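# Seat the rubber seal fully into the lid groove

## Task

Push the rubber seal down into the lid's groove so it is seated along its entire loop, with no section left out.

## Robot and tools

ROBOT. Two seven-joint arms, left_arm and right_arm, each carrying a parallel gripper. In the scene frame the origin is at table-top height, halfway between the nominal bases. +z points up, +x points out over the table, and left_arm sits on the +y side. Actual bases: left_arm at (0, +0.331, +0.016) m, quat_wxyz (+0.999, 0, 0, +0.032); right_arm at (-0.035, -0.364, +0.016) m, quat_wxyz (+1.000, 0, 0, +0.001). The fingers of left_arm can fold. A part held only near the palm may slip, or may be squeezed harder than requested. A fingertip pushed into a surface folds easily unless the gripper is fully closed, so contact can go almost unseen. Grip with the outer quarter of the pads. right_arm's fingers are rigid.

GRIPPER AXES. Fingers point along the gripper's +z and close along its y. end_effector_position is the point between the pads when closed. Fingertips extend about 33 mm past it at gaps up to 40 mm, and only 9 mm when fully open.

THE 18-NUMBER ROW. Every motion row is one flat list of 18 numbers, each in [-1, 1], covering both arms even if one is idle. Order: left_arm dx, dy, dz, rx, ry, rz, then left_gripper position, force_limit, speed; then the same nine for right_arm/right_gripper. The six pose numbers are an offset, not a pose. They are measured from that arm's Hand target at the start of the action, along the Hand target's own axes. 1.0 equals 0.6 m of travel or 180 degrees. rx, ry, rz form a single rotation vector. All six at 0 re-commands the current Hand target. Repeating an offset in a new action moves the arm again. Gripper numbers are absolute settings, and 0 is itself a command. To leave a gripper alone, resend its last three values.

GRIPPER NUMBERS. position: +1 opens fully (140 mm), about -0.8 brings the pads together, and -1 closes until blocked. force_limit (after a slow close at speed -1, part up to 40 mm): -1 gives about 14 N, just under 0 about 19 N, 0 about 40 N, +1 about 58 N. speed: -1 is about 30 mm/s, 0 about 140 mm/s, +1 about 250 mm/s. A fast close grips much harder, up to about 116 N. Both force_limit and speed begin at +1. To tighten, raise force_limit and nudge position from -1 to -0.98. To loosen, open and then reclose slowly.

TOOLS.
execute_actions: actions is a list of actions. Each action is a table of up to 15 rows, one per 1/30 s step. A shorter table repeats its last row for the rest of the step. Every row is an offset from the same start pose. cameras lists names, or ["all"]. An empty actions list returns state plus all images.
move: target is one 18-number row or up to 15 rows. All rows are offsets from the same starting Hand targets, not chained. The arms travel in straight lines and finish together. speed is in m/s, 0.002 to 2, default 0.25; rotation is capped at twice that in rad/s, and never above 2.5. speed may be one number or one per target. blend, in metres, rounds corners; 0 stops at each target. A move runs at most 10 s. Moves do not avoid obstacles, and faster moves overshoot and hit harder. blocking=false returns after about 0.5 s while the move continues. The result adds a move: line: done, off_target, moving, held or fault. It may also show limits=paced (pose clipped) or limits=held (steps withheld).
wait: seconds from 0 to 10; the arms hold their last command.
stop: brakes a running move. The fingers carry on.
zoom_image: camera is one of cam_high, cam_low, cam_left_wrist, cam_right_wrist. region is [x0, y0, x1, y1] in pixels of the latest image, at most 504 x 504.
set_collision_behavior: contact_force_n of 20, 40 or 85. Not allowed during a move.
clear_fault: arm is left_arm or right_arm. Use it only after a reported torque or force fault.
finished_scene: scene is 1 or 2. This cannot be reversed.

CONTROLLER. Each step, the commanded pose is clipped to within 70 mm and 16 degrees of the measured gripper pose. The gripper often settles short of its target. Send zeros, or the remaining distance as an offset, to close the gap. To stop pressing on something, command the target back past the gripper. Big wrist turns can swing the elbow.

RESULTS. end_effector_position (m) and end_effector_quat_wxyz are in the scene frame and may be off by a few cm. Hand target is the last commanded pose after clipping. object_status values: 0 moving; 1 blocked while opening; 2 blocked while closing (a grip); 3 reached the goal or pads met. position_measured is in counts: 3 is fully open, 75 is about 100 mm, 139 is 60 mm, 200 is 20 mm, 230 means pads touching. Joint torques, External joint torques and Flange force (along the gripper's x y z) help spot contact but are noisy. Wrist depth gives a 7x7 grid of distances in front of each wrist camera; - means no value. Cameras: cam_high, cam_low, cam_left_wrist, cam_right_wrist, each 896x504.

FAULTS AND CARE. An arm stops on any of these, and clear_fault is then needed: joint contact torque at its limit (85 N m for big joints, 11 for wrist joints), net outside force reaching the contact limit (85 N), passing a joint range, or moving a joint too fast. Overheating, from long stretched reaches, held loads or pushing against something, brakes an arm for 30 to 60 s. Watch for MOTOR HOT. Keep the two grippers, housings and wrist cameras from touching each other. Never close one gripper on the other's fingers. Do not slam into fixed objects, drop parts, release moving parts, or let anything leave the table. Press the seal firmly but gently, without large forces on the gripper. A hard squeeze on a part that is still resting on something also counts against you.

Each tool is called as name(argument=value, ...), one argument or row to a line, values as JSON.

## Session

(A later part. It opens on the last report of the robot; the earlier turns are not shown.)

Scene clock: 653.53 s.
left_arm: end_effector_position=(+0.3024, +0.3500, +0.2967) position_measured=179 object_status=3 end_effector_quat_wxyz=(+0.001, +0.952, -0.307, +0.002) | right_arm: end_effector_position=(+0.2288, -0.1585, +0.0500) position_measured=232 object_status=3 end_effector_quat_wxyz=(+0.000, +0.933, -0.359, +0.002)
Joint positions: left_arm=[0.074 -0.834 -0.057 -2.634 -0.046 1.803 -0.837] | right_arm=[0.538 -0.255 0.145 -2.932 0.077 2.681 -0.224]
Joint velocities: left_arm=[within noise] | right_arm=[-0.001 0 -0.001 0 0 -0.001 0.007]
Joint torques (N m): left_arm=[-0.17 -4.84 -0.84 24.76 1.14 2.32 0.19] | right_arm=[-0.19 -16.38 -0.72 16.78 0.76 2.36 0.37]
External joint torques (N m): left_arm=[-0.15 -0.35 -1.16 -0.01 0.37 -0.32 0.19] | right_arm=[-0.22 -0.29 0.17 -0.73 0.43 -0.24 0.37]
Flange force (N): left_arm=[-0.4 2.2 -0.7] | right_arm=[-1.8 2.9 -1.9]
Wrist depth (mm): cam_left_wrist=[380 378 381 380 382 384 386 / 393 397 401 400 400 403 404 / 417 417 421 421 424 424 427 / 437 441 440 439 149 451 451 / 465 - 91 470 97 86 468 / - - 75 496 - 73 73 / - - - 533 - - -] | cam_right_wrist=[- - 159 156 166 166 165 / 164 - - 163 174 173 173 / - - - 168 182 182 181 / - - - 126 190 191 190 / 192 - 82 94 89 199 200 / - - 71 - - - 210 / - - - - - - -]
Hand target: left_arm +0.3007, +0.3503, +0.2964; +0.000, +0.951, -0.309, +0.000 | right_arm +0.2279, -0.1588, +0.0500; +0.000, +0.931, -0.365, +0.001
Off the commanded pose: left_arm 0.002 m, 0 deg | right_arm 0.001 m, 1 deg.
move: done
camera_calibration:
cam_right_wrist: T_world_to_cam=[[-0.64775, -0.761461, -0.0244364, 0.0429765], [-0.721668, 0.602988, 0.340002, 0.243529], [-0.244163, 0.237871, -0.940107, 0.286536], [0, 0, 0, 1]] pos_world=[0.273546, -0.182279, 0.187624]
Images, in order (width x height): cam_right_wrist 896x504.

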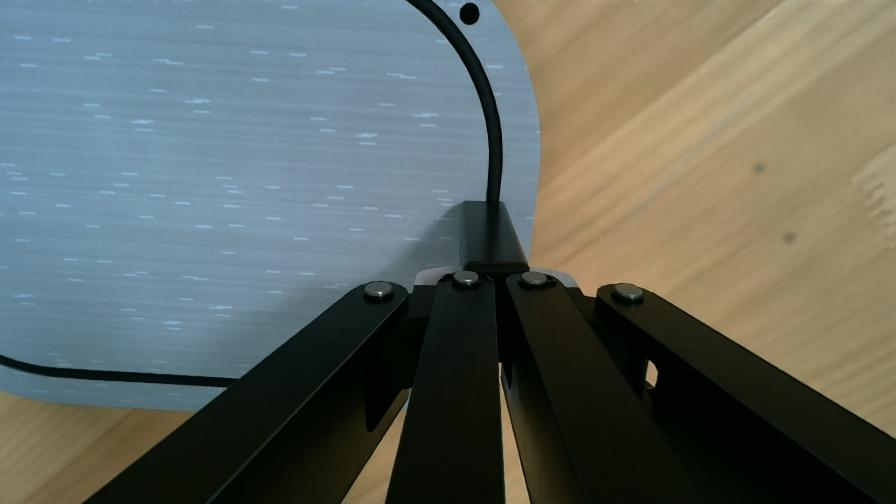

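move(
  target=[
    [0,0,0,0,0,0,-0.4,-0.05,-1,0,0.005,0.0177,0,0,0,-1,-0.05,-0.3],
    [0,0,0,0,0,0,-0.4,-0.05,-1,0,0.005,0,0,0,0,-1,-0.05,-0.3],
    [0,0,0,0,0,0,-0.4,-0.05,-1,-0.0377,0.001,0,0,0,0,-1,-0.05,-0.3],
    [0,0,0,0,0,0,-0.4,-0.05,-1,-0.0377,0.001,0.0177,0,0,0,-1,-0.05,-0.3],
    [0,0,0,0,0,0,-0.4,-0.05,-1,-0.0377,0.001,0,0,0,0,-1,-0.05,-0.3],
    [0,0,0,0,0,0,-0.4,-0.05,-1,-0.0642,-0.009,0,0,0,0,-1,-0.05,-0.3],
  ],
  speed=[0.04,0.1,0.1,0.04,0.1,0.1],
  blend=[0,0.002,0.002,0,0.002,0],
  cameras=["cam_right_wrist"],
)

zoom_image(
  camera="cam_right_wrist",
  region=[384, 120, 624, 320],
)

Scene clock: 678.70 s.
left_arm: end_effector_position=(+0.3024, +0.3500, +0.2967) position_measured=179 object_status=3 end_effector_quat_wxyz=(+0.001, +0.952, -0.307, +0.002) | right_arm: end_effector_position=(+0.2038, -0.1284, +0.0502) position_measured=232 object_status=3 end_effector_quat_wxyz=(-0.001, +0.933, -0.359, +0.002)
Joint positions: left_arm=[0.074 -0.834 -0.057 -2.634 -0.046 1.803 -0.837] | right_arm=[0.583 -0.256 0.229 -2.929 0.123 2.679 -0.14]
Joint velocities: left_arm=[within noise] | right_arm=[0 0.002 0 0 -0.001 0 0.004]
Joint torques (N m): left_arm=[-0.21 -4.86 -0.85 24.74 1.15 2.32 0.23] | right_arm=[-0.7 -14.78 -1.05 17.57 0.74 2.36 0.37]
External joint torques (N m): left_arm=[-0.21 -0.39 -1.2 0 0.38 -0.31 0.23] | right_arm=[-0.66 1 0.32 0.08 0.39 -0.24 0.37]
Flange force (N): left_arm=[-0.5 2.3 -0.7] | right_arm=[-0.5 -3.8 3.3]
Wrist depth (mm): cam_left_wrist=[377 378 381 380 383 384 387 / 396 398 401 400 402 401 404 / 417 419 420 420 423 425 426 / 441 444 438 440 149 449 452 / 464 - 91 471 97 86 467 / - - 75 495 - 73 73 / - - - 531 - - -] | cam_right_wrist=[- - 159 155 164 166 165 / - 166 164 164 172 173 173 / - - - - 181 182 181 / - - - 125 191 191 190 / 211 213 83 94 89 199 200 / 220 - 71 - - - 210 / - - - - - - -]
Hand target: left_arm +0.3007, +0.3503, +0.2964; +0.000, +0.951, -0.309, +0.000 | right_arm +0.2033, -0.1287, +0.0499; +0.000, +0.931, -0.365, +0.001
Off the commanded pose: left_arm 0.002 m, 0 deg | right_arm 0.001 m, 1 deg.
move: done
camera_calibration:
cam_right_wrist: T_world_to_cam=[[-0.647159, -0.761936, -0.0252733, 0.0495664], [-0.722399, 0.602311, 0.339648, 0.207436], [-0.243568, 0.238064, -0.940213, 0.273479], [0, 0, 0, 1]] pos_world=[0.24854, -0.15228, 0.187926]
Images, in order (width x height): cam_right_wrist 896x504.

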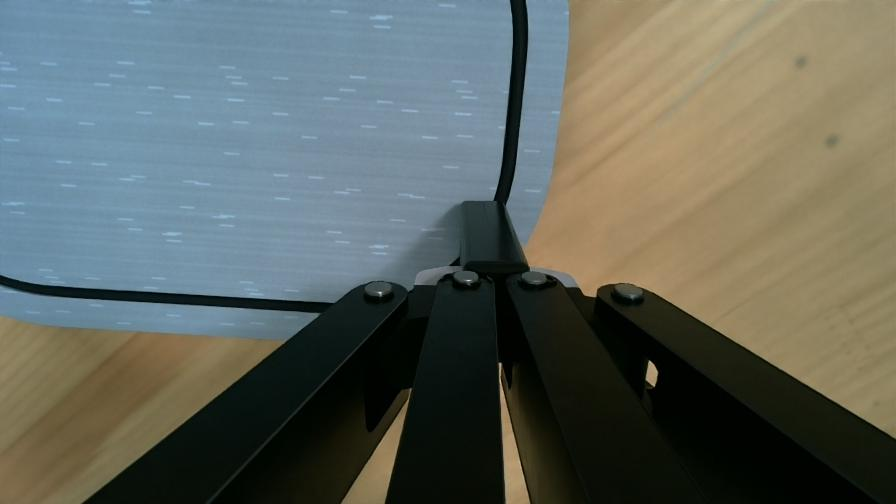

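Scaled by 2.100.

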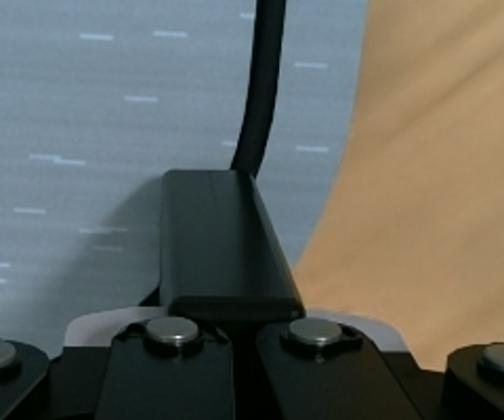

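move(
  target=[
    [0,0,0,0,0,0,-0.4,-0.05,-1,0,0.003,0.0177,0,0,0,-1,-0.05,-0.3],
    [0,0,0,0,0,0,-0.4,-0.05,-1,0,0.003,0,0,0,0,-1,-0.05,-0.3],
    [0,0,0,0,0,0,-0.4,-0.05,-1,-0.0235,-0.015,0,0,0,0,-1,-0.05,-0.3],
    [0,0,0,0,0,0,-0.4,-0.05,-1,-0.0235,-0.015,0.0177,0,0,0,-1,-0.05,-0.3],
    [0,0,0,0,0,0,-0.4,-0.05,-1,-0.0235,-0.015,0,0,0,0,-1,-0.05,-0.3],
    [0,0,0,0,0,0,-0.4,-0.05,-1,-0.0423,-0.035,0,0,0,0,-1,-0.05,-0.3],
  ],
  speed=[0.04,0.1,0.1,0.04,0.1,0.1],
  blend=[0,0.002,0.002,0,0.002,0],
  cameras=["cam_right_wrist"],
)

zoom_image(
  camera="cam_right_wrist",
  region=[364, 120, 604, 320],
)

Scene clock: 689.23 s.
left_arm: end_effector_position=(+0.3024, +0.3500, +0.2967) position_measured=179 object_status=3 end_effector_quat_wxyz=(+0.001, +0.952, -0.307, +0.002) | right_arm: end_effector_position=(+0.1993, -0.0956, +0.0502) position_measured=232 object_status=3 end_effector_quat_wxyz=(-0.001, +0.933, -0.361, +0.001)
Joint positions: left_arm=[0.074 -0.834 -0.057 -2.634 -0.046 1.803 -0.837] | right_arm=[0.583 -0.197 0.3 -2.865 0.127 2.676 -0.067]
Joint velocities: left_arm=[within noise] | right_arm=[-0.001 0 0 0 0 0 0.005]
Joint torques (N m): left_arm=[-0.19 -4.84 -0.87 24.81 1.14 2.32 0.17] | right_arm=[-0.67 -16.57 -1.19 17.66 0.41 2.36 0.25]
External joint torques (N m): left_arm=[-0.25 -0.37 -1.32 0.06 0.36 -0.32 0.17] | right_arm=[-0.75 0.95 0.1 0.11 0.08 -0.23 0.25]
Flange force (N): left_arm=[-0.1 2.5 -0.9] | right_arm=[0.2 -4.1 3.2]
Wrist depth (mm): cam_left_wrist=[377 380 380 382 384 384 387 / 394 398 398 400 402 404 405 / 416 415 420 418 423 426 427 / 440 441 438 438 149 449 451 / 467 - 91 469 97 86 472 / - - 75 495 - 73 73 / - - - 535 - - -] | cam_right_wrist=[- 158 157 155 155 166 165 / - - 164 - 166 173 173 / - - - 169 179 182 181 / 201 203 - 126 191 191 190 / 208 206 83 94 89 199 200 / 220 - 71 - - - 210 / - - - - - - -]
Hand target: left_arm +0.3007, +0.3503, +0.2964; +0.000, +0.951, -0.309, +0.000 | right_arm +0.1990, -0.0960, +0.0499; +0.000, +0.931, -0.365, +0.001
Off the commanded pose: left_arm 0.002 m, 0 deg | right_arm 0.001 m, 1 deg.
move: done
camera_calibration:
cam_right_wrist: T_world_to_cam=[[-0.650109, -0.759408, -0.0256523, 0.0725166], [-0.719647, 0.604534, 0.341536, 0.183901], [-0.243858, 0.240496, -0.939518, 0.264796], [0, 0, 0, 1]] pos_world=[0.24406, -0.119787, 0.187832]
Images, in order (width x height): cam_right_wrist 896x504.

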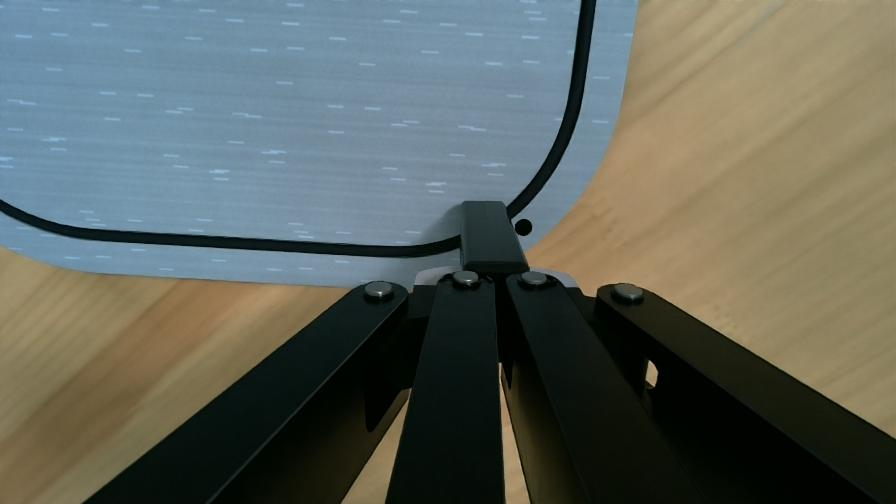

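Scaled by 2.100.

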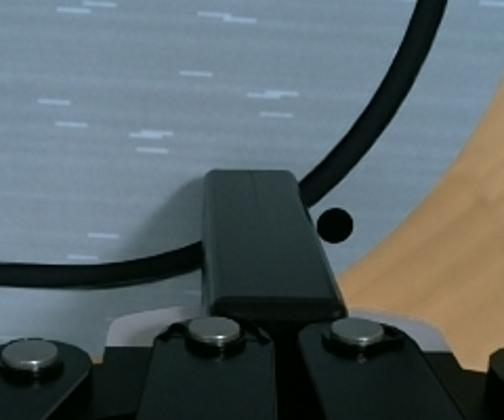

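move(
  target=[
    [0,0,0,0,0,0,-0.4,-0.05,-1,0,0,0.0177,0,0,0,-1,-0.05,-0.3],
    [0,0,0,0,0,0,-0.4,-0.05,-1,0,0,0,0,0,0,-1,-0.05,-0.3],
    [0,0,0,0,0,0,-0.4,-0.05,-1,-0.009,-0.0242,0,0,0,0,-1,-0.05,-0.3],
    [0,0,0,0,0,0,-0.4,-0.05,-1,-0.009,-0.0242,0.0177,0,0,0,-1,-0.05,-0.3],
    [0,0,0,0,0,0,-0.4,-0.05,-1,-0.009,-0.0242,0,0,0,0,-1,-0.05,-0.3],
    [0,0,0,0,0,0,-0.4,-0.05,-1,-0.014,-0.05,0,0,0,0,-1,-0.05,-0.3],
  ],
  speed=[0.04,0.1,0.1,0.04,0.1,0.1],
  blend=[0,0.002,0.002,0,0.002,0],
  cameras=["cam_right_wrist"],
)

zoom_image(
  camera="cam_right_wrist",
  region=[300, 120, 660, 320],
)

Scene clock: 699.70 s.
left_arm: end_effector_position=(+0.3024, +0.3500, +0.2967) position_measured=179 object_status=3 end_effector_quat_wxyz=(+0.001, +0.952, -0.307, +0.002) | right_arm: end_effector_position=(+0.2134, -0.0677, +0.0502) position_measured=232 object_status=3 end_effector_quat_wxyz=(-0.002, +0.932, -0.362, +0.000)
Joint positions: left_arm=[0.074 -0.834 -0.057 -2.634 -0.046 1.803 -0.837] | right_arm=[0.555 -0.113 0.333 -2.772 0.081 2.667 -0.014]
Joint velocities: left_arm=[within noise] | right_arm=[-0.001 -0.001 0 0.001 -0.002 -0.001 0.006]
Joint torques (N m): left_arm=[-0.19 -4.88 -0.88 24.74 1.15 2.32 0.21] | right_arm=[-0.67 -19.33 -0.71 17.8 0.06 2.33 0.31]
External joint torques (N m): left_arm=[-0.15 -0.51 -1.2 0.07 0.38 -0.3 0.21] | right_arm=[-0.66 0.85 0.25 0.07 -0.28 -0.25 0.31]
Flange force (N): left_arm=[-0.7 2.4 -0.9] | right_arm=[-0.3 -4.1 3.3]
Wrist depth (mm): cam_left_wrist=[380 380 381 383 382 383 387 / 397 397 398 401 401 402 406 / 419 417 417 423 425 425 426 / 439 441 434 437 149 447 450 / 463 - 91 471 97 86 470 / - - 75 495 - 73 73 / - - - 535 - - -] | cam_right_wrist=[- - 156 - 152 163 165 / - - - - - 171 173 / 174 176 177 175 172 182 181 / 198 198 196 126 191 191 190 / 208 207 83 95 89 199 200 / 221 - 71 - - - 209 / - - - - - - -]
Hand target: left_arm +0.3007, +0.3503, +0.2964; +0.000, +0.951, -0.309, +0.000 | right_arm +0.2133, -0.0683, +0.0499; +0.000, +0.931, -0.365, +0.001
Off the commanded pose: left_arm 0.002 m, 0 deg | right_arm 0.001 m, 0 deg.
move: done
camera_calibration:
cam_right_wrist: T_world_to_cam=[[-0.652637, -0.757234, -0.0257251, 0.103515], [-0.71726, 0.606532, 0.343012, 0.176702], [-0.244137, 0.242314, -0.938979, 0.26165], [0, 0, 0, 1]] pos_world=[0.258177, -0.0921919, 0.187736]
Images, in order (width x height): cam_right_wrist 896x504.

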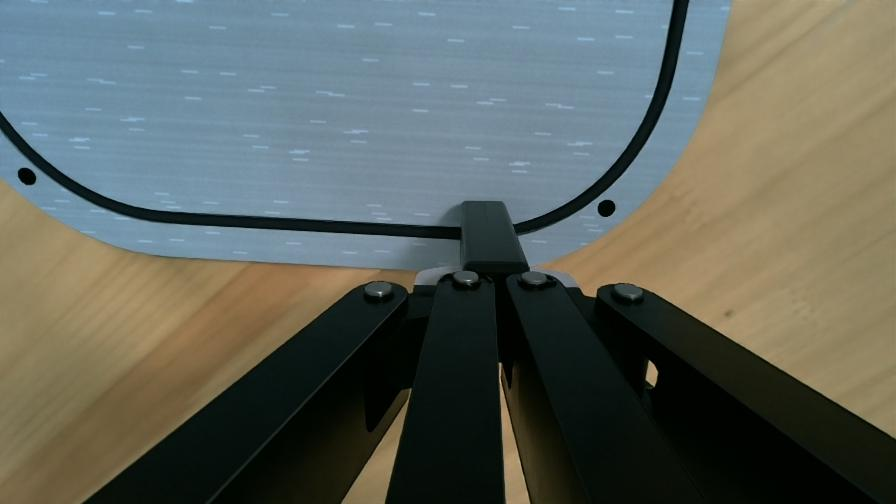

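Scaled by 1.400.

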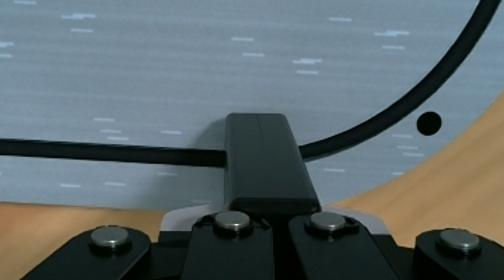

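move(
  target=[
    [0,0,0,0,0,0,-0.4,-0.05,-1,-0.001,0,0.0177,0,0,0,-1,-0.05,-0.3],
    [0,0,0,0,0,0,-0.4,-0.05,-1,-0.001,0,0,0,0,0,-1,-0.05,-0.3],
    [0,0,0,0,0,0,-0.4,-0.05,-1,0.0005,-0.03,0,0,0,0,-1,-0.05,-0.3],
    [0,0,0,0,0,0,-0.4,-0.05,-1,0.0005,-0.03,0.0177,0,0,0,-1,-0.05,-0.3],
    [0,0,0,0,0,0,-0.4,-0.05,-1,0.0005,-0.03,0,0,0,0,-1,-0.05,-0.3],
    [0,0,0,0,0,0,-0.4,-0.05,-1,0.002,-0.06,0,0,0,0,-1,-0.05,-0.3],
    [0,0,0,0,0,0,-0.4,-0.05,-1,0.002,-0.06,0.0177,0,0,0,-1,-0.05,-0.3],
    [0,0,0,0,0,0,-0.4,-0.05,-1,0.002,-0.06,0,0,0,0,-1,-0.05,-0.3],
    [0,0,0,0,0,0,-0.4,-0.05,-1,0.0035,-0.09,0,0,0,0,-1,-0.05,-0.3],
  ],
  speed=[0.04,0.1,0.1,0.04,0.1,0.1,0.04,0.1,0.1],
  blend=[0,0.002,0.002,0,0.002,0.002,0,0.002,0],
  cameras=["cam_right_wrist"],
)

Scene clock: 710.37 s.
left_arm: end_effector_position=(+0.3024, +0.3500, +0.2967) position_measured=179 object_status=3 end_effector_quat_wxyz=(+0.001, +0.952, -0.307, +0.002) | right_arm: end_effector_position=(+0.2511, -0.0290, +0.0503) position_measured=232 object_status=3 end_effector_quat_wxyz=(-0.002, +0.932, -0.362, +0.000)
Joint positions: left_arm=[0.074 -0.834 -0.057 -2.634 -0.046 1.803 -0.837] | right_arm=[0.531 0.028 0.329 -2.601 -0.018 2.631 0.046]
Joint velocities: left_arm=[within noise] | right_arm=[0.001 0 0 0 -0.003 -0.004 0.005]
Joint torques (N m): left_arm=[-0.21 -4.83 -0.88 24.79 1.14 2.32 0.19] | right_arm=[-0.21 -24.6 -0.38 18.31 0.09 2.31 0.24]
External joint torques (N m): left_arm=[-0.2 -0.34 -1.24 0.03 0.37 -0.32 0.19] | right_arm=[-0.21 0.63 -0.64 0.09 -0.28 -0.26 0.24]
Flange force (N): left_arm=[-0.2 2.2 -0.8] | right_arm=[0.2 -3.0 2.1]
Wrist depth (mm): cam_left_wrist=[378 380 380 381 382 384 387 / 396 396 399 402 402 403 406 / 417 419 421 421 423 424 427 / 441 441 438 438 149 451 453 / 462 - 91 467 97 86 472 / - - 75 498 - 73 73 / - - - 536 - - -] | cam_right_wrist=[- 159 - - - 156 157 / 175 166 167 - - 162 164 / 188 177 172 175 - - 181 / 198 197 198 126 179 182 191 / 209 207 83 94 89 200 201 / 221 - 71 - - - 210 / - - - - - - -]
Hand target: left_arm +0.3007, +0.3503, +0.2964; +0.000, +0.951, -0.309, +0.000 | right_arm +0.2515, -0.0302, +0.0499; +0.000, +0.931, -0.365, +0.001
Off the commanded pose: left_arm 0.002 m, 0 deg | right_arm 0.001 m, 0 deg.
move: done
camera_calibration:
cam_right_wrist: T_world_to_cam=[[-0.651674, -0.758055, -0.0259701, 0.157205], [-0.71803, 0.605508, 0.34321, 0.18044], [-0.244447, 0.242308, -0.9389, 0.261672], [0, 0, 0, 1]] pos_world=[0.295972, -0.0534932, 0.187837]
Images, in order (width x height): cam_right_wrist 896x504.

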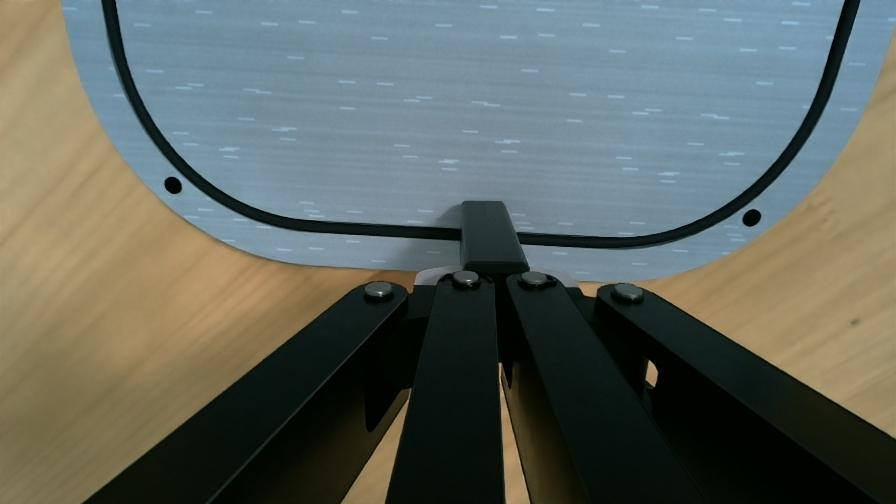

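move(
  target=[
    [0,0,0,0,0,0,-0.4,-0.05,-1,-0.0033,0,0.0177,0,0,0,-1,-0.05,-0.3],
    [0,0,0,0,0,0,-0.4,-0.05,-1,-0.0033,0,0,0,0,0,-1,-0.05,-0.3],
    [0,0,0,0,0,0,-0.4,-0.05,-1,-0.002,-0.03,0,0,0,0,-1,-0.05,-0.3],
    [0,0,0,0,0,0,-0.4,-0.05,-1,-0.002,-0.03,0.0177,0,0,0,-1,-0.05,-0.3],
    [0,0,0,0,0,0,-0.4,-0.05,-1,-0.002,-0.03,0,0,0,0,-1,-0.05,-0.3],
    [0,0,0,0,0,0,-0.4,-0.05,-1,-0.0005,-0.06,0,0,0,0,-1,-0.05,-0.3],
    [0,0,0,0,0,0,-0.4,-0.05,-1,-0.0005,-0.06,0.0177,0,0,0,-1,-0.05,-0.3],
    [0,0,0,0,0,0,-0.4,-0.05,-1,-0.0005,-0.06,0,0,0,0,-1,-0.05,-0.3],
    [0,0,0,0,0,0,-0.4,-0.05,-1,0.002,-0.09,0,0,0,0,-1,-0.05,-0.3],
  ],
  speed=[0.04,0.1,0.1,0.04,0.1,0.1,0.04,0.1,0.1],
  blend=[0,0.002,0.002,0,0.002,0.002,0,0.002,0],
  cameras=["cam_right_wrist"],
)

Scene clock: 720.90 s.
left_arm: end_effector_position=(+0.3024, +0.3500, +0.2967) position_measured=179 object_status=3 end_effector_quat_wxyz=(+0.001, +0.952, -0.307, +0.002) | right_arm: end_effector_position=(+0.2895, +0.0092, +0.0504) position_measured=232 object_status=3 end_effector_quat_wxyz=(-0.002, +0.932, -0.364, +0.000)
Joint positions: left_arm=[0.074 -0.834 -0.057 -2.634 -0.046 1.803 -0.837] | right_arm=[0.537 0.161 0.308 -2.421 -0.089 2.577 0.091]
Joint velocities: left_arm=[within noise] | right_arm=[0 0 0 0 -0.001 -0.004 0.002]
Joint torques (N m): left_arm=[-0.18 -4.82 -0.9 24.77 1.16 2.31 0.2] | right_arm=[0.22 -29.9 1.02 19.03 0.12 2.35 0.37]
External joint torques (N m): left_arm=[-0.16 -0.32 -1.2 0 0.39 -0.33 0.2] | right_arm=[0.22 0.47 -0.54 0.15 -0.28 -0.21 0.37]
Flange force (N): left_arm=[-0.3 2.1 -0.8] | right_arm=[-0.9 -2.7 1.8]
Wrist depth (mm): cam_left_wrist=[377 379 380 381 382 385 386 / 397 398 399 398 401 403 406 / 418 419 419 419 421 427 426 / 441 441 443 441 149 447 451 / 465 - 91 467 97 86 471 / - - 75 494 - 73 73 / - - - 534 - - -] | cam_right_wrist=[171 170 - - - 157 - / 180 178 - - 167 - - / 188 188 176 - 169 - - / 199 197 196 126 117 - 180 / 209 208 83 94 89 200 201 / 222 - 71 - - - 210 / - - - - - - -]
Hand target: left_arm +0.3007, +0.3503, +0.2964; +0.000, +0.951, -0.309, +0.000 | right_arm +0.2891, +0.0086, +0.0500; +0.000, +0.931, -0.365, +0.001
Off the commanded pose: left_arm 0.002 m, 0 deg | right_arm 0.001 m, 0 deg.
move: done
camera_calibration:
cam_right_wrist: T_world_to_cam=[[-0.654374, -0.755729, -0.0258549, 0.211896], [-0.715747, 0.608, 0.343573, 0.18415], [-0.243928, 0.243331, -0.93877, 0.261649], [0, 0, 0, 1]] pos_world=[0.334288, -0.0154942, 0.187838]
Images, in order (width x height): cam_right_wrist 896x504.

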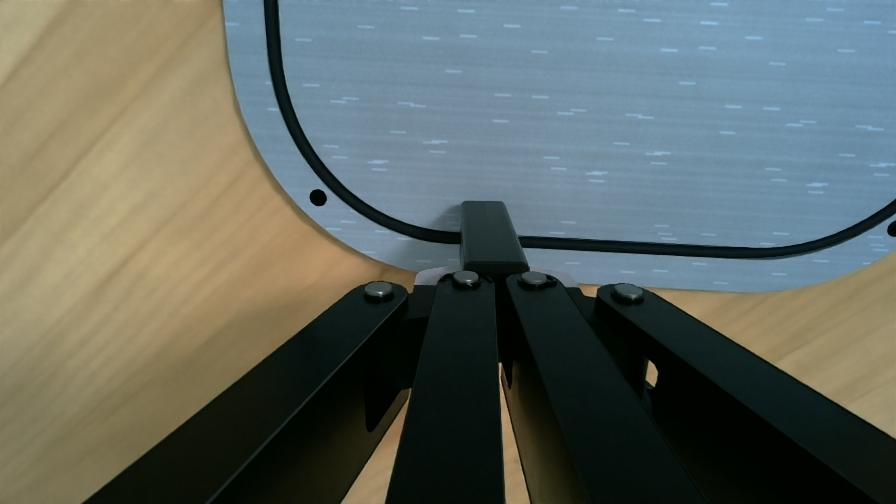

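move(
  target=[
    [0,0,0,0,0,0,-0.4,-0.05,-1,-0.006,0,0.0177,0,0,0,-1,-0.05,-0.3],
    [0,0,0,0,0,0,-0.4,-0.05,-1,-0.006,0,0,0,0,0,-1,-0.05,-0.3],
    [0,0,0,0,0,0,-0.4,-0.05,-1,-0.002,-0.03,0,0,0,0,-1,-0.05,-0.3],
    [0,0,0,0,0,0,-0.4,-0.05,-1,-0.002,-0.03,0.0177,0,0,0,-1,-0.05,-0.3],
    [0,0,0,0,0,0,-0.4,-0.05,-1,-0.002,-0.03,0,0,0,0,-1,-0.05,-0.3],
    [0,0,0,0,0,0,-0.4,-0.05,-1,0.005,-0.057,0,0,0,0,-1,-0.05,-0.3],
    [0,0,0,0,0,0,-0.4,-0.05,-1,0.005,-0.057,0.0177,0,0,0,-1,-0.05,-0.3],
    [0,0,0,0,0,0,-0.4,-0.05,-1,0.005,-0.057,0,0,0,0,-1,-0.05,-0.3],
    [0,0,0,0,0,0,-0.4,-0.05,-1,0.0155,-0.076,0,0,0,0,-1,-0.05,-0.3],
  ],
  speed=[0.04,0.1,0.1,0.04,0.1,0.1,0.04,0.1,0.1],
  blend=[0,0.002,0.002,0,0.002,0.002,0,0.002,0],
  cameras=["cam_right_wrist"],
)

Scene clock: 731.70 s.
left_arm: end_effector_position=(+0.3024, +0.3500, +0.2967) position_measured=179 object_status=3 end_effector_quat_wxyz=(+0.001, +0.952, -0.307, +0.002) | right_arm: end_effector_position=(+0.3265, +0.0370, +0.0504) position_measured=232 object_status=3 end_effector_quat_wxyz=(-0.001, +0.930, -0.368, +0.001)
Joint positions: left_arm=[0.074 -0.834 -0.057 -2.634 -0.046 1.803 -0.837] | right_arm=[0.552 0.269 0.28 -2.261 -0.128 2.52 0.11]
Joint velocities: left_arm=[within noise] | right_arm=[0 -0.001 0 0 0.001 -0.005 -0.002]
Joint torques (N m): left_arm=[-0.19 -4.85 -0.86 24.79 1.15 2.32 0.22] | right_arm=[-0.64 -34.36 2.45 19.78 0.49 2.3 -0.33]
External joint torques (N m): left_arm=[-0.24 -0.49 -1.28 0.13 0.37 -0.31 0.22] | right_arm=[-0.74 0.58 -0.17 0.06 0.06 -0.27 -0.33]
Flange force (N): left_arm=[-0.4 2.5 -1.0] | right_arm=[1.7 -1.5 0.1]
Wrist depth (mm): cam_left_wrist=[377 380 380 382 382 383 386 / 396 396 399 399 401 406 406 / 417 417 421 420 423 423 427 / 441 441 439 438 149 446 449 / 464 - 91 470 97 86 472 / - - 75 497 - 73 73 / - - - 535 - - -] | cam_right_wrist=[171 171 169 161 - - - / 180 179 177 167 168 - - / 189 187 188 172 172 - 169 / 199 198 196 139 179 - - / 210 208 83 94 89 200 203 / 222 - 71 - - - 210 / - - - - - - -]
Hand target: left_arm +0.3007, +0.3503, +0.2964; +0.000, +0.951, -0.309, +0.000 | right_arm +0.3270, +0.0357, +0.0500; +0.000, +0.931, -0.365, +0.001
Off the commanded pose: left_arm 0.002 m, 0 deg | right_arm 0.001 m, 0 deg.
move: done
camera_calibration:
cam_right_wrist: T_world_to_cam=[[-0.66199, -0.749069, -0.0257899, 0.259389], [-0.70998, 0.615675, 0.341865, 0.191704], [-0.240202, 0.244621, -0.939395, 0.262702], [0, 0, 0, 1]] pos_world=[0.370921, 0.01201, 0.187933]
Images, in order (width x height): cam_right_wrist 896x504.

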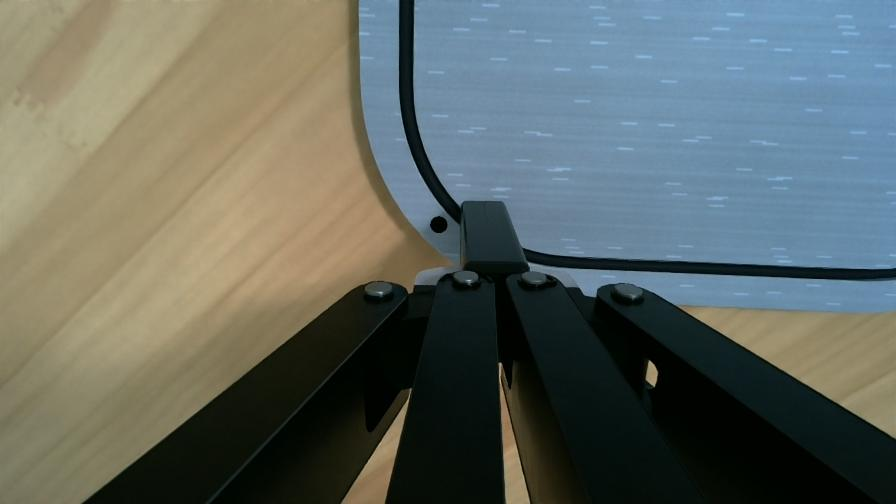

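move(
  target=[
    [0,0,0,0,0,0,-0.4,-0.05,-1,-0.003,-0.002,0.0177,0,0,0,-1,-0.05,-0.3],
    [0,0,0,0,0,0,-0.4,-0.05,-1,-0.003,-0.002,0,0,0,0,-1,-0.05,-0.3],
    [0,0,0,0,0,0,-0.4,-0.05,-1,0.0105,-0.018,0,0,0,0,-1,-0.05,-0.3],
    [0,0,0,0,0,0,-0.4,-0.05,-1,0.0105,-0.018,0.0177,0,0,0,-1,-0.05,-0.3],
    [0,0,0,0,0,0,-0.4,-0.05,-1,0.0105,-0.018,0,0,0,0,-1,-0.05,-0.3],
    [0,0,0,0,0,0,-0.4,-0.05,-1,0.026,-0.029,0,0,0,0,-1,-0.05,-0.3],
    [0,0,0,0,0,0,-0.4,-0.05,-1,0.026,-0.029,0.0177,0,0,0,-1,-0.05,-0.3],
    [0,0,0,0,0,0,-0.4,-0.05,-1,0.026,-0.029,0,0,0,0,-1,-0.05,-0.3],
    [0,0,0,0,0,0,-0.4,-0.05,-1,0.046,-0.037,0,0,0,0,-1,-0.05,-0.3],
  ],
  speed=[0.04,0.1,0.1,0.04,0.1,0.1,0.04,0.1,0.1],
  blend=[0,0.002,0.002,0,0.002,0.002,0,0.002,0],
  cameras=["cam_right_wrist"],
)

Scene clock: 741.33 s.
left_arm: end_effector_position=(+0.3024, +0.3500, +0.2967) position_measured=179 object_status=3 end_effector_quat_wxyz=(+0.001, +0.952, -0.307, +0.002) | right_arm: end_effector_position=(+0.3625, +0.0338, +0.0503) position_measured=232 object_status=3 end_effector_quat_wxyz=(-0.001, +0.929, -0.369, +0.002)
Joint positions: left_arm=[0.074 -0.834 -0.057 -2.634 -0.046 1.803 -0.837] | right_arm=[0.511 0.323 0.273 -2.178 -0.145 2.488 0.072]
Joint velocities: left_arm=[within noise] | right_arm=[-0.001 0.001 0 0 0.001 -0.001 -0.006]
Joint torques (N m): left_arm=[-0.2 -4.79 -0.84 24.73 1.15 2.31 0.22] | right_arm=[-0.55 -36.52 3.44 20.12 0.52 2.33 -0.32]
External joint torques (N m): left_arm=[-0.18 -0.35 -1.16 0.03 0.38 -0.32 0.22] | right_arm=[-0.57 0.46 0.41 0.07 0.06 -0.24 -0.32]
Flange force (N): left_arm=[-0.4 2.1 -0.8] | right_arm=[1.2 -1.1 -0.3]
Wrist depth (mm): cam_left_wrist=[380 380 379 381 383 383 387 / 398 396 398 401 403 405 406 / 415 419 419 420 423 427 425 / 440 438 438 440 149 447 451 / 463 - 91 470 97 86 473 / - - 75 494 - 73 73 / - - - 533 - - -] | cam_right_wrist=[171 171 170 166 159 156 156 / 180 179 178 165 162 164 - / 189 188 188 177 - - - / 199 198 196 139 - - - / 210 208 83 94 89 83 189 / 222 - 71 - - - 213 / - - - - - - -]
Hand target: left_arm +0.3007, +0.3503, +0.2964; +0.000, +0.951, -0.309, +0.000 | right_arm +0.3623, +0.0332, +0.0500; +0.000, +0.931, -0.365, +0.001
Off the commanded pose: left_arm 0.002 m, 0 deg | right_arm 0.001 m, 1 deg.
move: done
camera_calibration:
cam_right_wrist: T_world_to_cam=[[-0.663491, -0.747757, -0.0252897, 0.281278], [-0.708955, 0.617542, 0.340624, 0.218832], [-0.239086, 0.24393, -0.939859, 0.271694], [0, 0, 0, 1]] pos_world=[0.406726, 0.00891507, 0.187929]
Images, in order (width x height): cam_right_wrist 896x504.

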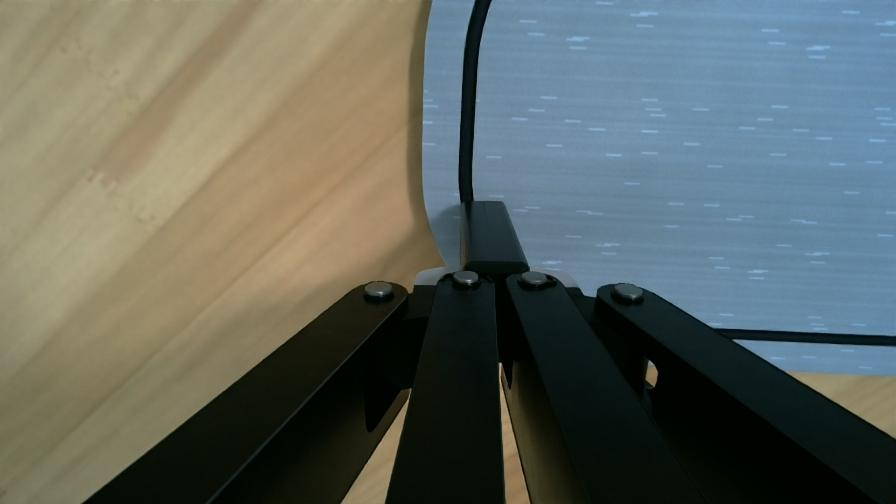

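move(
  target=[
    [0,0,0,0,0,0,-0.4,-0.05,-1,0,-0.006,0.0177,0,0,0,-1,-0.05,-0.3],
    [0,0,0,0,0,0,-0.4,-0.05,-1,0,-0.006,0,0,0,0,-1,-0.05,-0.3],
    [0,0,0,0,0,0,-0.4,-0.05,-1,0.028,-0.009,0,0,0,0,-1,-0.05,-0.3],
    [0,0,0,0,0,0,-0.4,-0.05,-1,0.028,-0.009,0.0177,0,0,0,-1,-0.05,-0.3],
    [0,0,0,0,0,0,-0.4,-0.05,-1,0.028,-0.009,0,0,0,0,-1,-0.05,-0.3],
    [0,0,0,0,0,0,-0.4,-0.05,-1,0.028,-0.009,-0.08,0,0,0,-1,-0.05,-0.3],
  ],
  speed=[0.04,0.1,0.1,0.04,0.1,0.1],
  blend=[0,0.002,0.002,0,0.01,0],
)

Scene clock: 754.50 s.
left_arm: end_effector_position=(+0.3024, +0.3500, +0.2967) position_measured=179 object_status=3 end_effector_quat_wxyz=(+0.001, +0.952, -0.307, +0.002) | right_arm: end_effector_position=(+0.3791, +0.0262, +0.0980) position_measured=232 object_status=3 end_effector_quat_wxyz=(-0.001, +0.930, -0.368, +0.003)
Joint positions: left_arm=[0.074 -0.834 -0.057 -2.634 -0.046 1.803 -0.837] | right_arm=[0.461 0.249 0.3 -2.138 -0.111 2.377 0.017]
Joint velocities: left_arm=[within noise] | right_arm=[-0.001 0 0 0 0 -0.004 -0.006]
Joint torques (N m): left_arm=[-0.17 -4.9 -0.91 24.77 1.15 2.32 0.22] | right_arm=[-0.62 -36.04 2.86 21.11 0.91 2.27 -0.37]
External joint torques (N m): left_arm=[-0.14 -0.43 -1.27 -0.02 0.37 -0.33 0.22] | right_arm=[-0.57 -0.15 0.37 -0.41 0.39 -0.3 -0.37]
Flange force (N): left_arm=[-0.6 2.5 -0.7] | right_arm=[1.1 2.5 -1.6]
Wrist depth (mm): cam_left_wrist=[377 381 380 381 382 385 387 / 396 399 397 399 400 405 405 / 417 421 420 421 422 427 428 / 438 441 441 440 149 449 448 / 464 - 91 472 97 86 473 / - - 75 494 - 73 73 / - - - 534 - - -] | cam_right_wrist=[215 214 213 211 204 200 197 / 225 225 223 220 206 207 - / 237 235 234 229 222 - - / 249 248 246 139 229 - - / 263 261 83 94 89 - 241 / 275 - 71 - - - 264 / - - - - - - -]
Hand target: left_arm +0.3007, +0.3503, +0.2964; +0.000, +0.951, -0.309, +0.000 | right_arm +0.3782, +0.0258, +0.0981; +0.000, +0.931, -0.365, +0.001
Off the commanded pose: left_arm 0.002 m, 0 deg | right_arm 0.001 m, 0 deg.
move: done; blend cut to 0.0053 m at target 5

move(
  target=[0,0,0,0,0,0,-0.4,-0.05,-1,-0.01,0.205,-0.253,0,0,0,-1,-0.05,-0.3],
  cameras=["cam_right_wrist"],
)

zoom_image(
  camera="cam_right_wrist",
  region=[150, 0, 450, 250],
)

zoom_image(
  camera="cam_right_wrist",
  region=[450, 0, 750, 250],
)

zoom_image(
  camera="cam_right_wrist",
  region=[200, 150, 500, 350],
)

zoom_image(
  camera="cam_right_wrist",
  region=[450, 150, 750, 350],
)

Scene clock: 761.97 s.
left_arm: end_effector_position=(+0.3024, +0.3500, +0.2967) position_measured=179 object_status=3 end_effector_quat_wxyz=(+0.001, +0.952, -0.307, +0.002) | right_arm: end_effector_position=(+0.2914, -0.0602, +0.2497) position_measured=232 object_status=3 end_effector_quat_wxyz=(+0.000, +0.929, -0.369, +0.002)
Joint positions: left_arm=[0.074 -0.834 -0.057 -2.634 -0.046 1.803 -0.837] | right_arm=[0.467 -0.331 0.264 -2.375 0.091 2.056 -0.138]
Joint velocities: left_arm=[within noise] | right_arm=[0.001 0 0 0.001 -0.002 -0.002 -0.007]
Joint torques (N m): left_arm=[-0.23 -4.84 -0.83 24.76 1.15 2.31 0.17] | right_arm=[0.18 -19.63 -3.48 23.38 0.77 2.36 -0.35]
External joint torques (N m): left_arm=[-0.27 -0.43 -1.22 0.04 0.37 -0.32 0.17] | right_arm=[0.19 -0.22 -0.75 -0.81 0.11 -0.22 -0.35]
Flange force (N): left_arm=[-0.4 2.5 -0.9] | right_arm=[1.1 3.9 0.5]
Wrist depth (mm): cam_left_wrist=[377 378 381 380 382 385 387 / 398 395 399 399 402 403 406 / 415 418 419 419 422 425 427 / 440 441 435 438 149 446 450 / 462 - 91 470 97 86 472 / - - 75 494 - 73 73 / - - - 535 - - -] | cam_right_wrist=[352 350 352 334 323 344 342 / 368 365 379 349 351 360 358 / 385 384 371 374 375 377 374 / 405 403 403 126 396 394 395 / 427 422 82 95 89 407 414 / 446 - 71 - - - 431 / - - - - - - -]
Hand target: left_arm +0.3007, +0.3503, +0.2964; +0.000, +0.951, -0.309, +0.000 | right_arm +0.2900, -0.0602, +0.2498; +0.000, +0.931, -0.365, +0.001
Off the commanded pose: left_arm 0.002 m, 0 deg | right_arm 0.001 m, 1 deg.
move: done
camera_calibration:
cam_right_wrist: T_world_to_cam=[[-0.663574, -0.747716, -0.0242882, 0.168591], [-0.709177, 0.618372, 0.33865, 0.15923], [-0.238195, 0.241944, -0.940599, 0.464862], [0, 0, 0, 1]] pos_world=[0.335522, -0.0848759, 0.387421]
Images, in order (width x height): cam_right_wrist 896x504.

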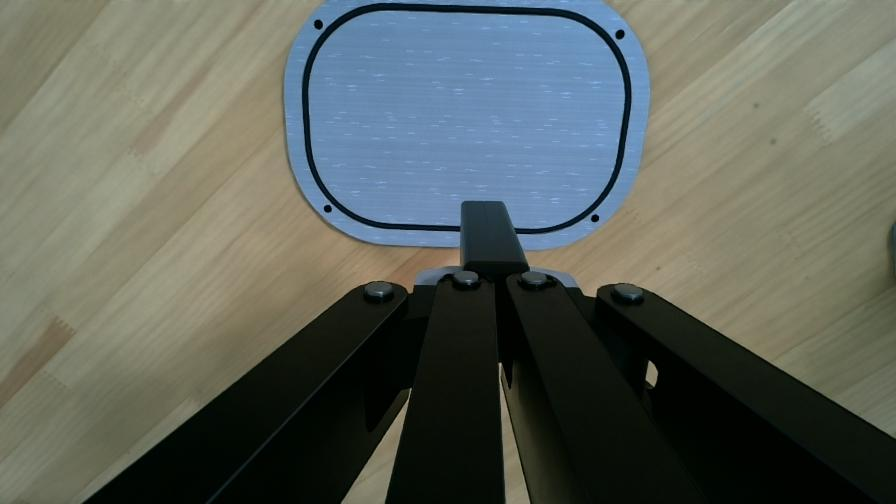

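Scaled by 1.680.

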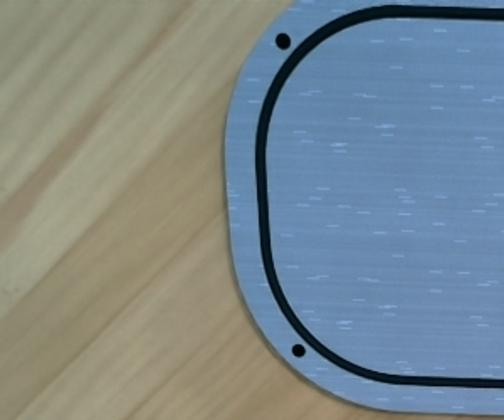

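Scaled by 1.680.

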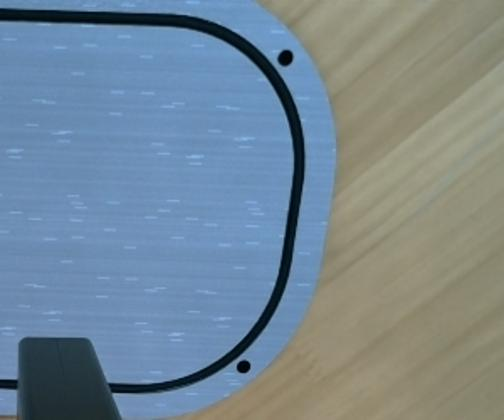

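Scaled by 1.680.

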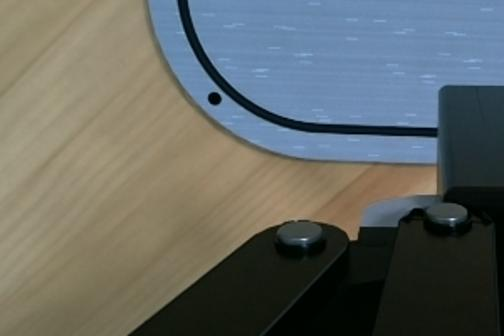

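Scaled by 1.680.

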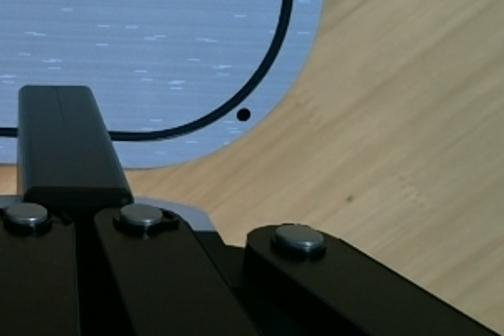

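move(
  target=[0,0,0,0,0,0,-0.4,-0.05,-1,-0.12,0,0,0,0,0,-1,-0.05,-0.3],
  cameras=["all"],
)

zoom_image(
  camera="cam_right_wrist",
  region=[260, 50, 480, 230],
)

zoom_image(
  camera="cam_right_wrist",
  region=[450, 50, 670, 230],
)

zoom_image(
  camera="cam_low",
  region=[300, 200, 700, 400],
)

Scene clock: 769.40 s.
left_arm: end_effector_position=(+0.3024, +0.3500, +0.2967) position_measured=179 object_status=3 end_effector_quat_wxyz=(+0.001, +0.952, -0.307, +0.002) | right_arm: end_effector_position=(+0.2379, -0.0116, +0.2490) position_measured=232 object_status=3 end_effector_quat_wxyz=(+0.000, +0.933, -0.360, +0.002)
Joint positions: left_arm=[0.074 -0.834 -0.057 -2.634 -0.046 1.803 -0.837] | right_arm=[0.512 -0.342 0.373 -2.374 0.133 2.052 -0.03]
Joint velocities: left_arm=[within noise] | right_arm=[-0.001 -0.001 -0.001 -0.001 -0.001 -0.001 0.006]
Joint torques (N m): left_arm=[-0.19 -4.86 -0.88 24.78 1.16 2.32 0.2] | right_arm=[-0.69 -18.02 -3.63 24.08 1.04 2.35 0.33]
External joint torques (N m): left_arm=[-0.18 -0.43 -1.26 0.08 0.39 -0.31 0.2] | right_arm=[-0.68 0.05 0.17 -0.06 0.39 -0.23 0.33]
Flange force (N): left_arm=[-0.4 2.3 -0.9] | right_arm=[-0.5 -0.2 -0.4]
Wrist depth (mm): cam_left_wrist=[378 377 381 381 382 385 384 / 396 398 399 401 402 404 404 / 416 418 420 419 422 425 426 / 440 442 437 441 149 447 450 / 467 - 91 468 97 86 470 / - - 75 491 - 73 73 / - - - 536 - - -] | cam_right_wrist=[351 349 - 335 - 341 342 / 367 365 358 - - 358 356 / 385 383 379 380 376 375 373 / 404 401 402 139 393 394 391 / 427 420 82 94 89 406 412 / 445 - 71 - - - 429 / - - - - - - -]
Hand target: left_arm +0.3007, +0.3503, +0.2964; +0.000, +0.951, -0.309, +0.000 | right_arm +0.2372, -0.0112, +0.2497; +0.000, +0.931, -0.365, +0.001
Off the commanded pose: left_arm 0.002 m, 0 deg | right_arm 0.001 m, 1 deg.
move: done
camera_calibration:
cam_left_wrist: T_world_to_cam=[[-0.580112, -0.81448, -0.00963015, 0.476276], [-0.767002, 0.542239, 0.343053, -0.0553006], [-0.274188, 0.206395, -0.939267, 0.437304], [0, 0, 0, 1]] pos_world=[0.353781, 0.327646, 0.434303]
cam_right_wrist: T_world_to_cam=[[-0.648384, -0.760964, -0.0230716, 0.165424], [-0.721165, 0.604197, 0.338919, 0.0940211], [-0.243965, 0.236388, -0.940533, 0.440991], [0, 0, 0, 1]] pos_world=[0.282649, -0.035171, 0.386718]

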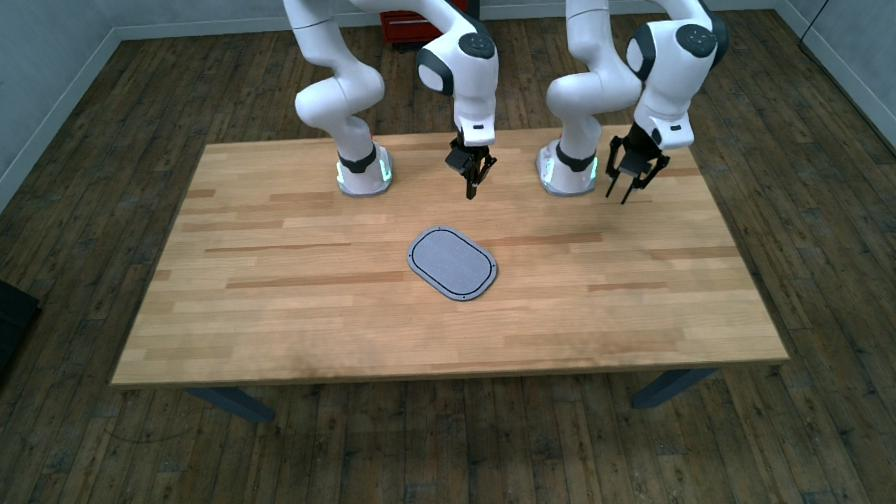

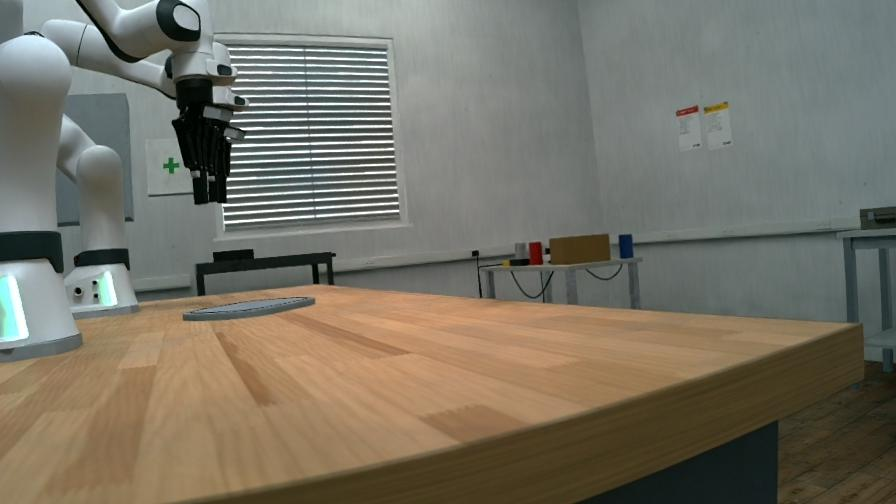

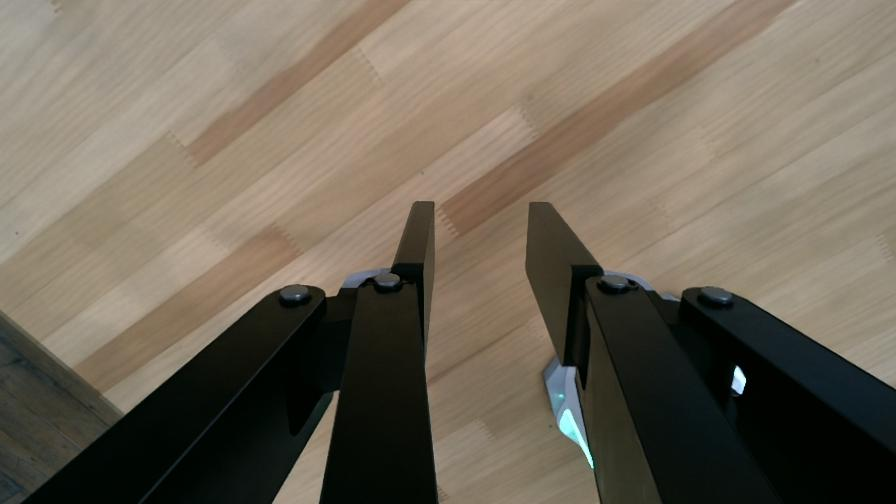

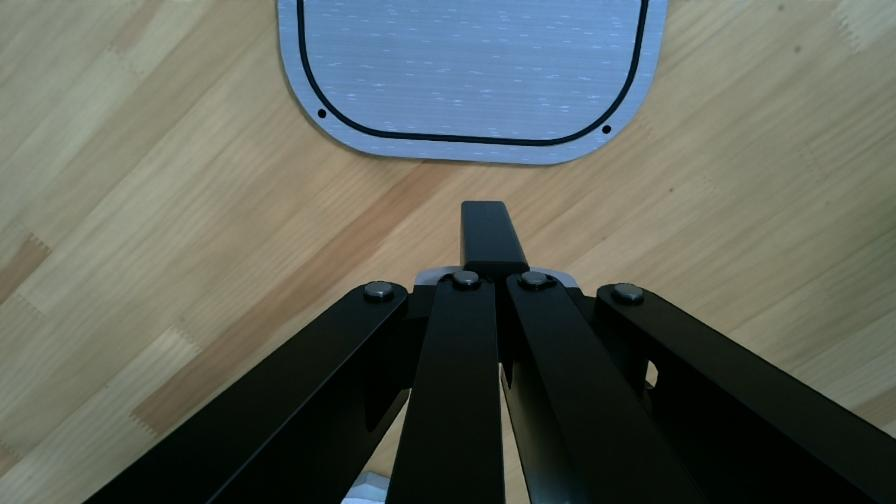

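Scaled by 2.291.

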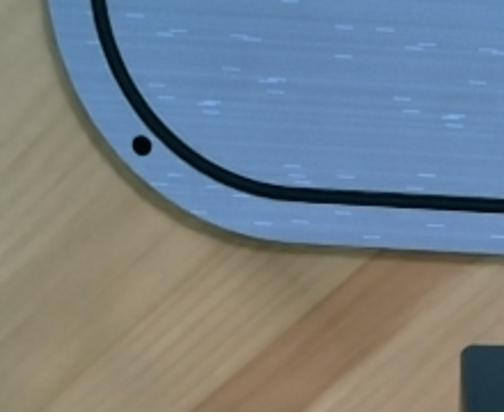

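Scaled by 2.291.

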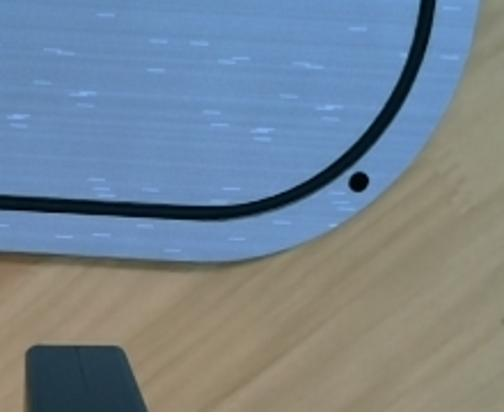

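Scaled by 1.260.

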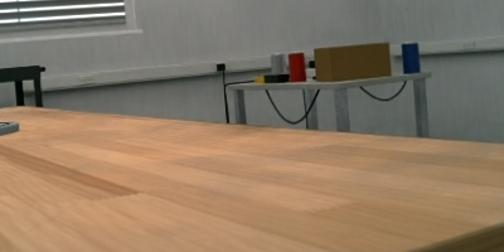

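zoom_image(
  camera="cam_low",
  region=[170, 280, 330, 330],
)

finished_scene(
  scene=1,
)

Scaled by 3.150.

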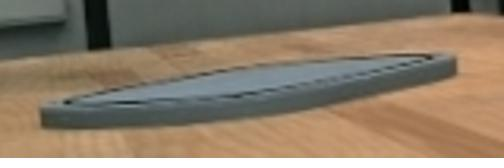

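The scene is finished: the task was done.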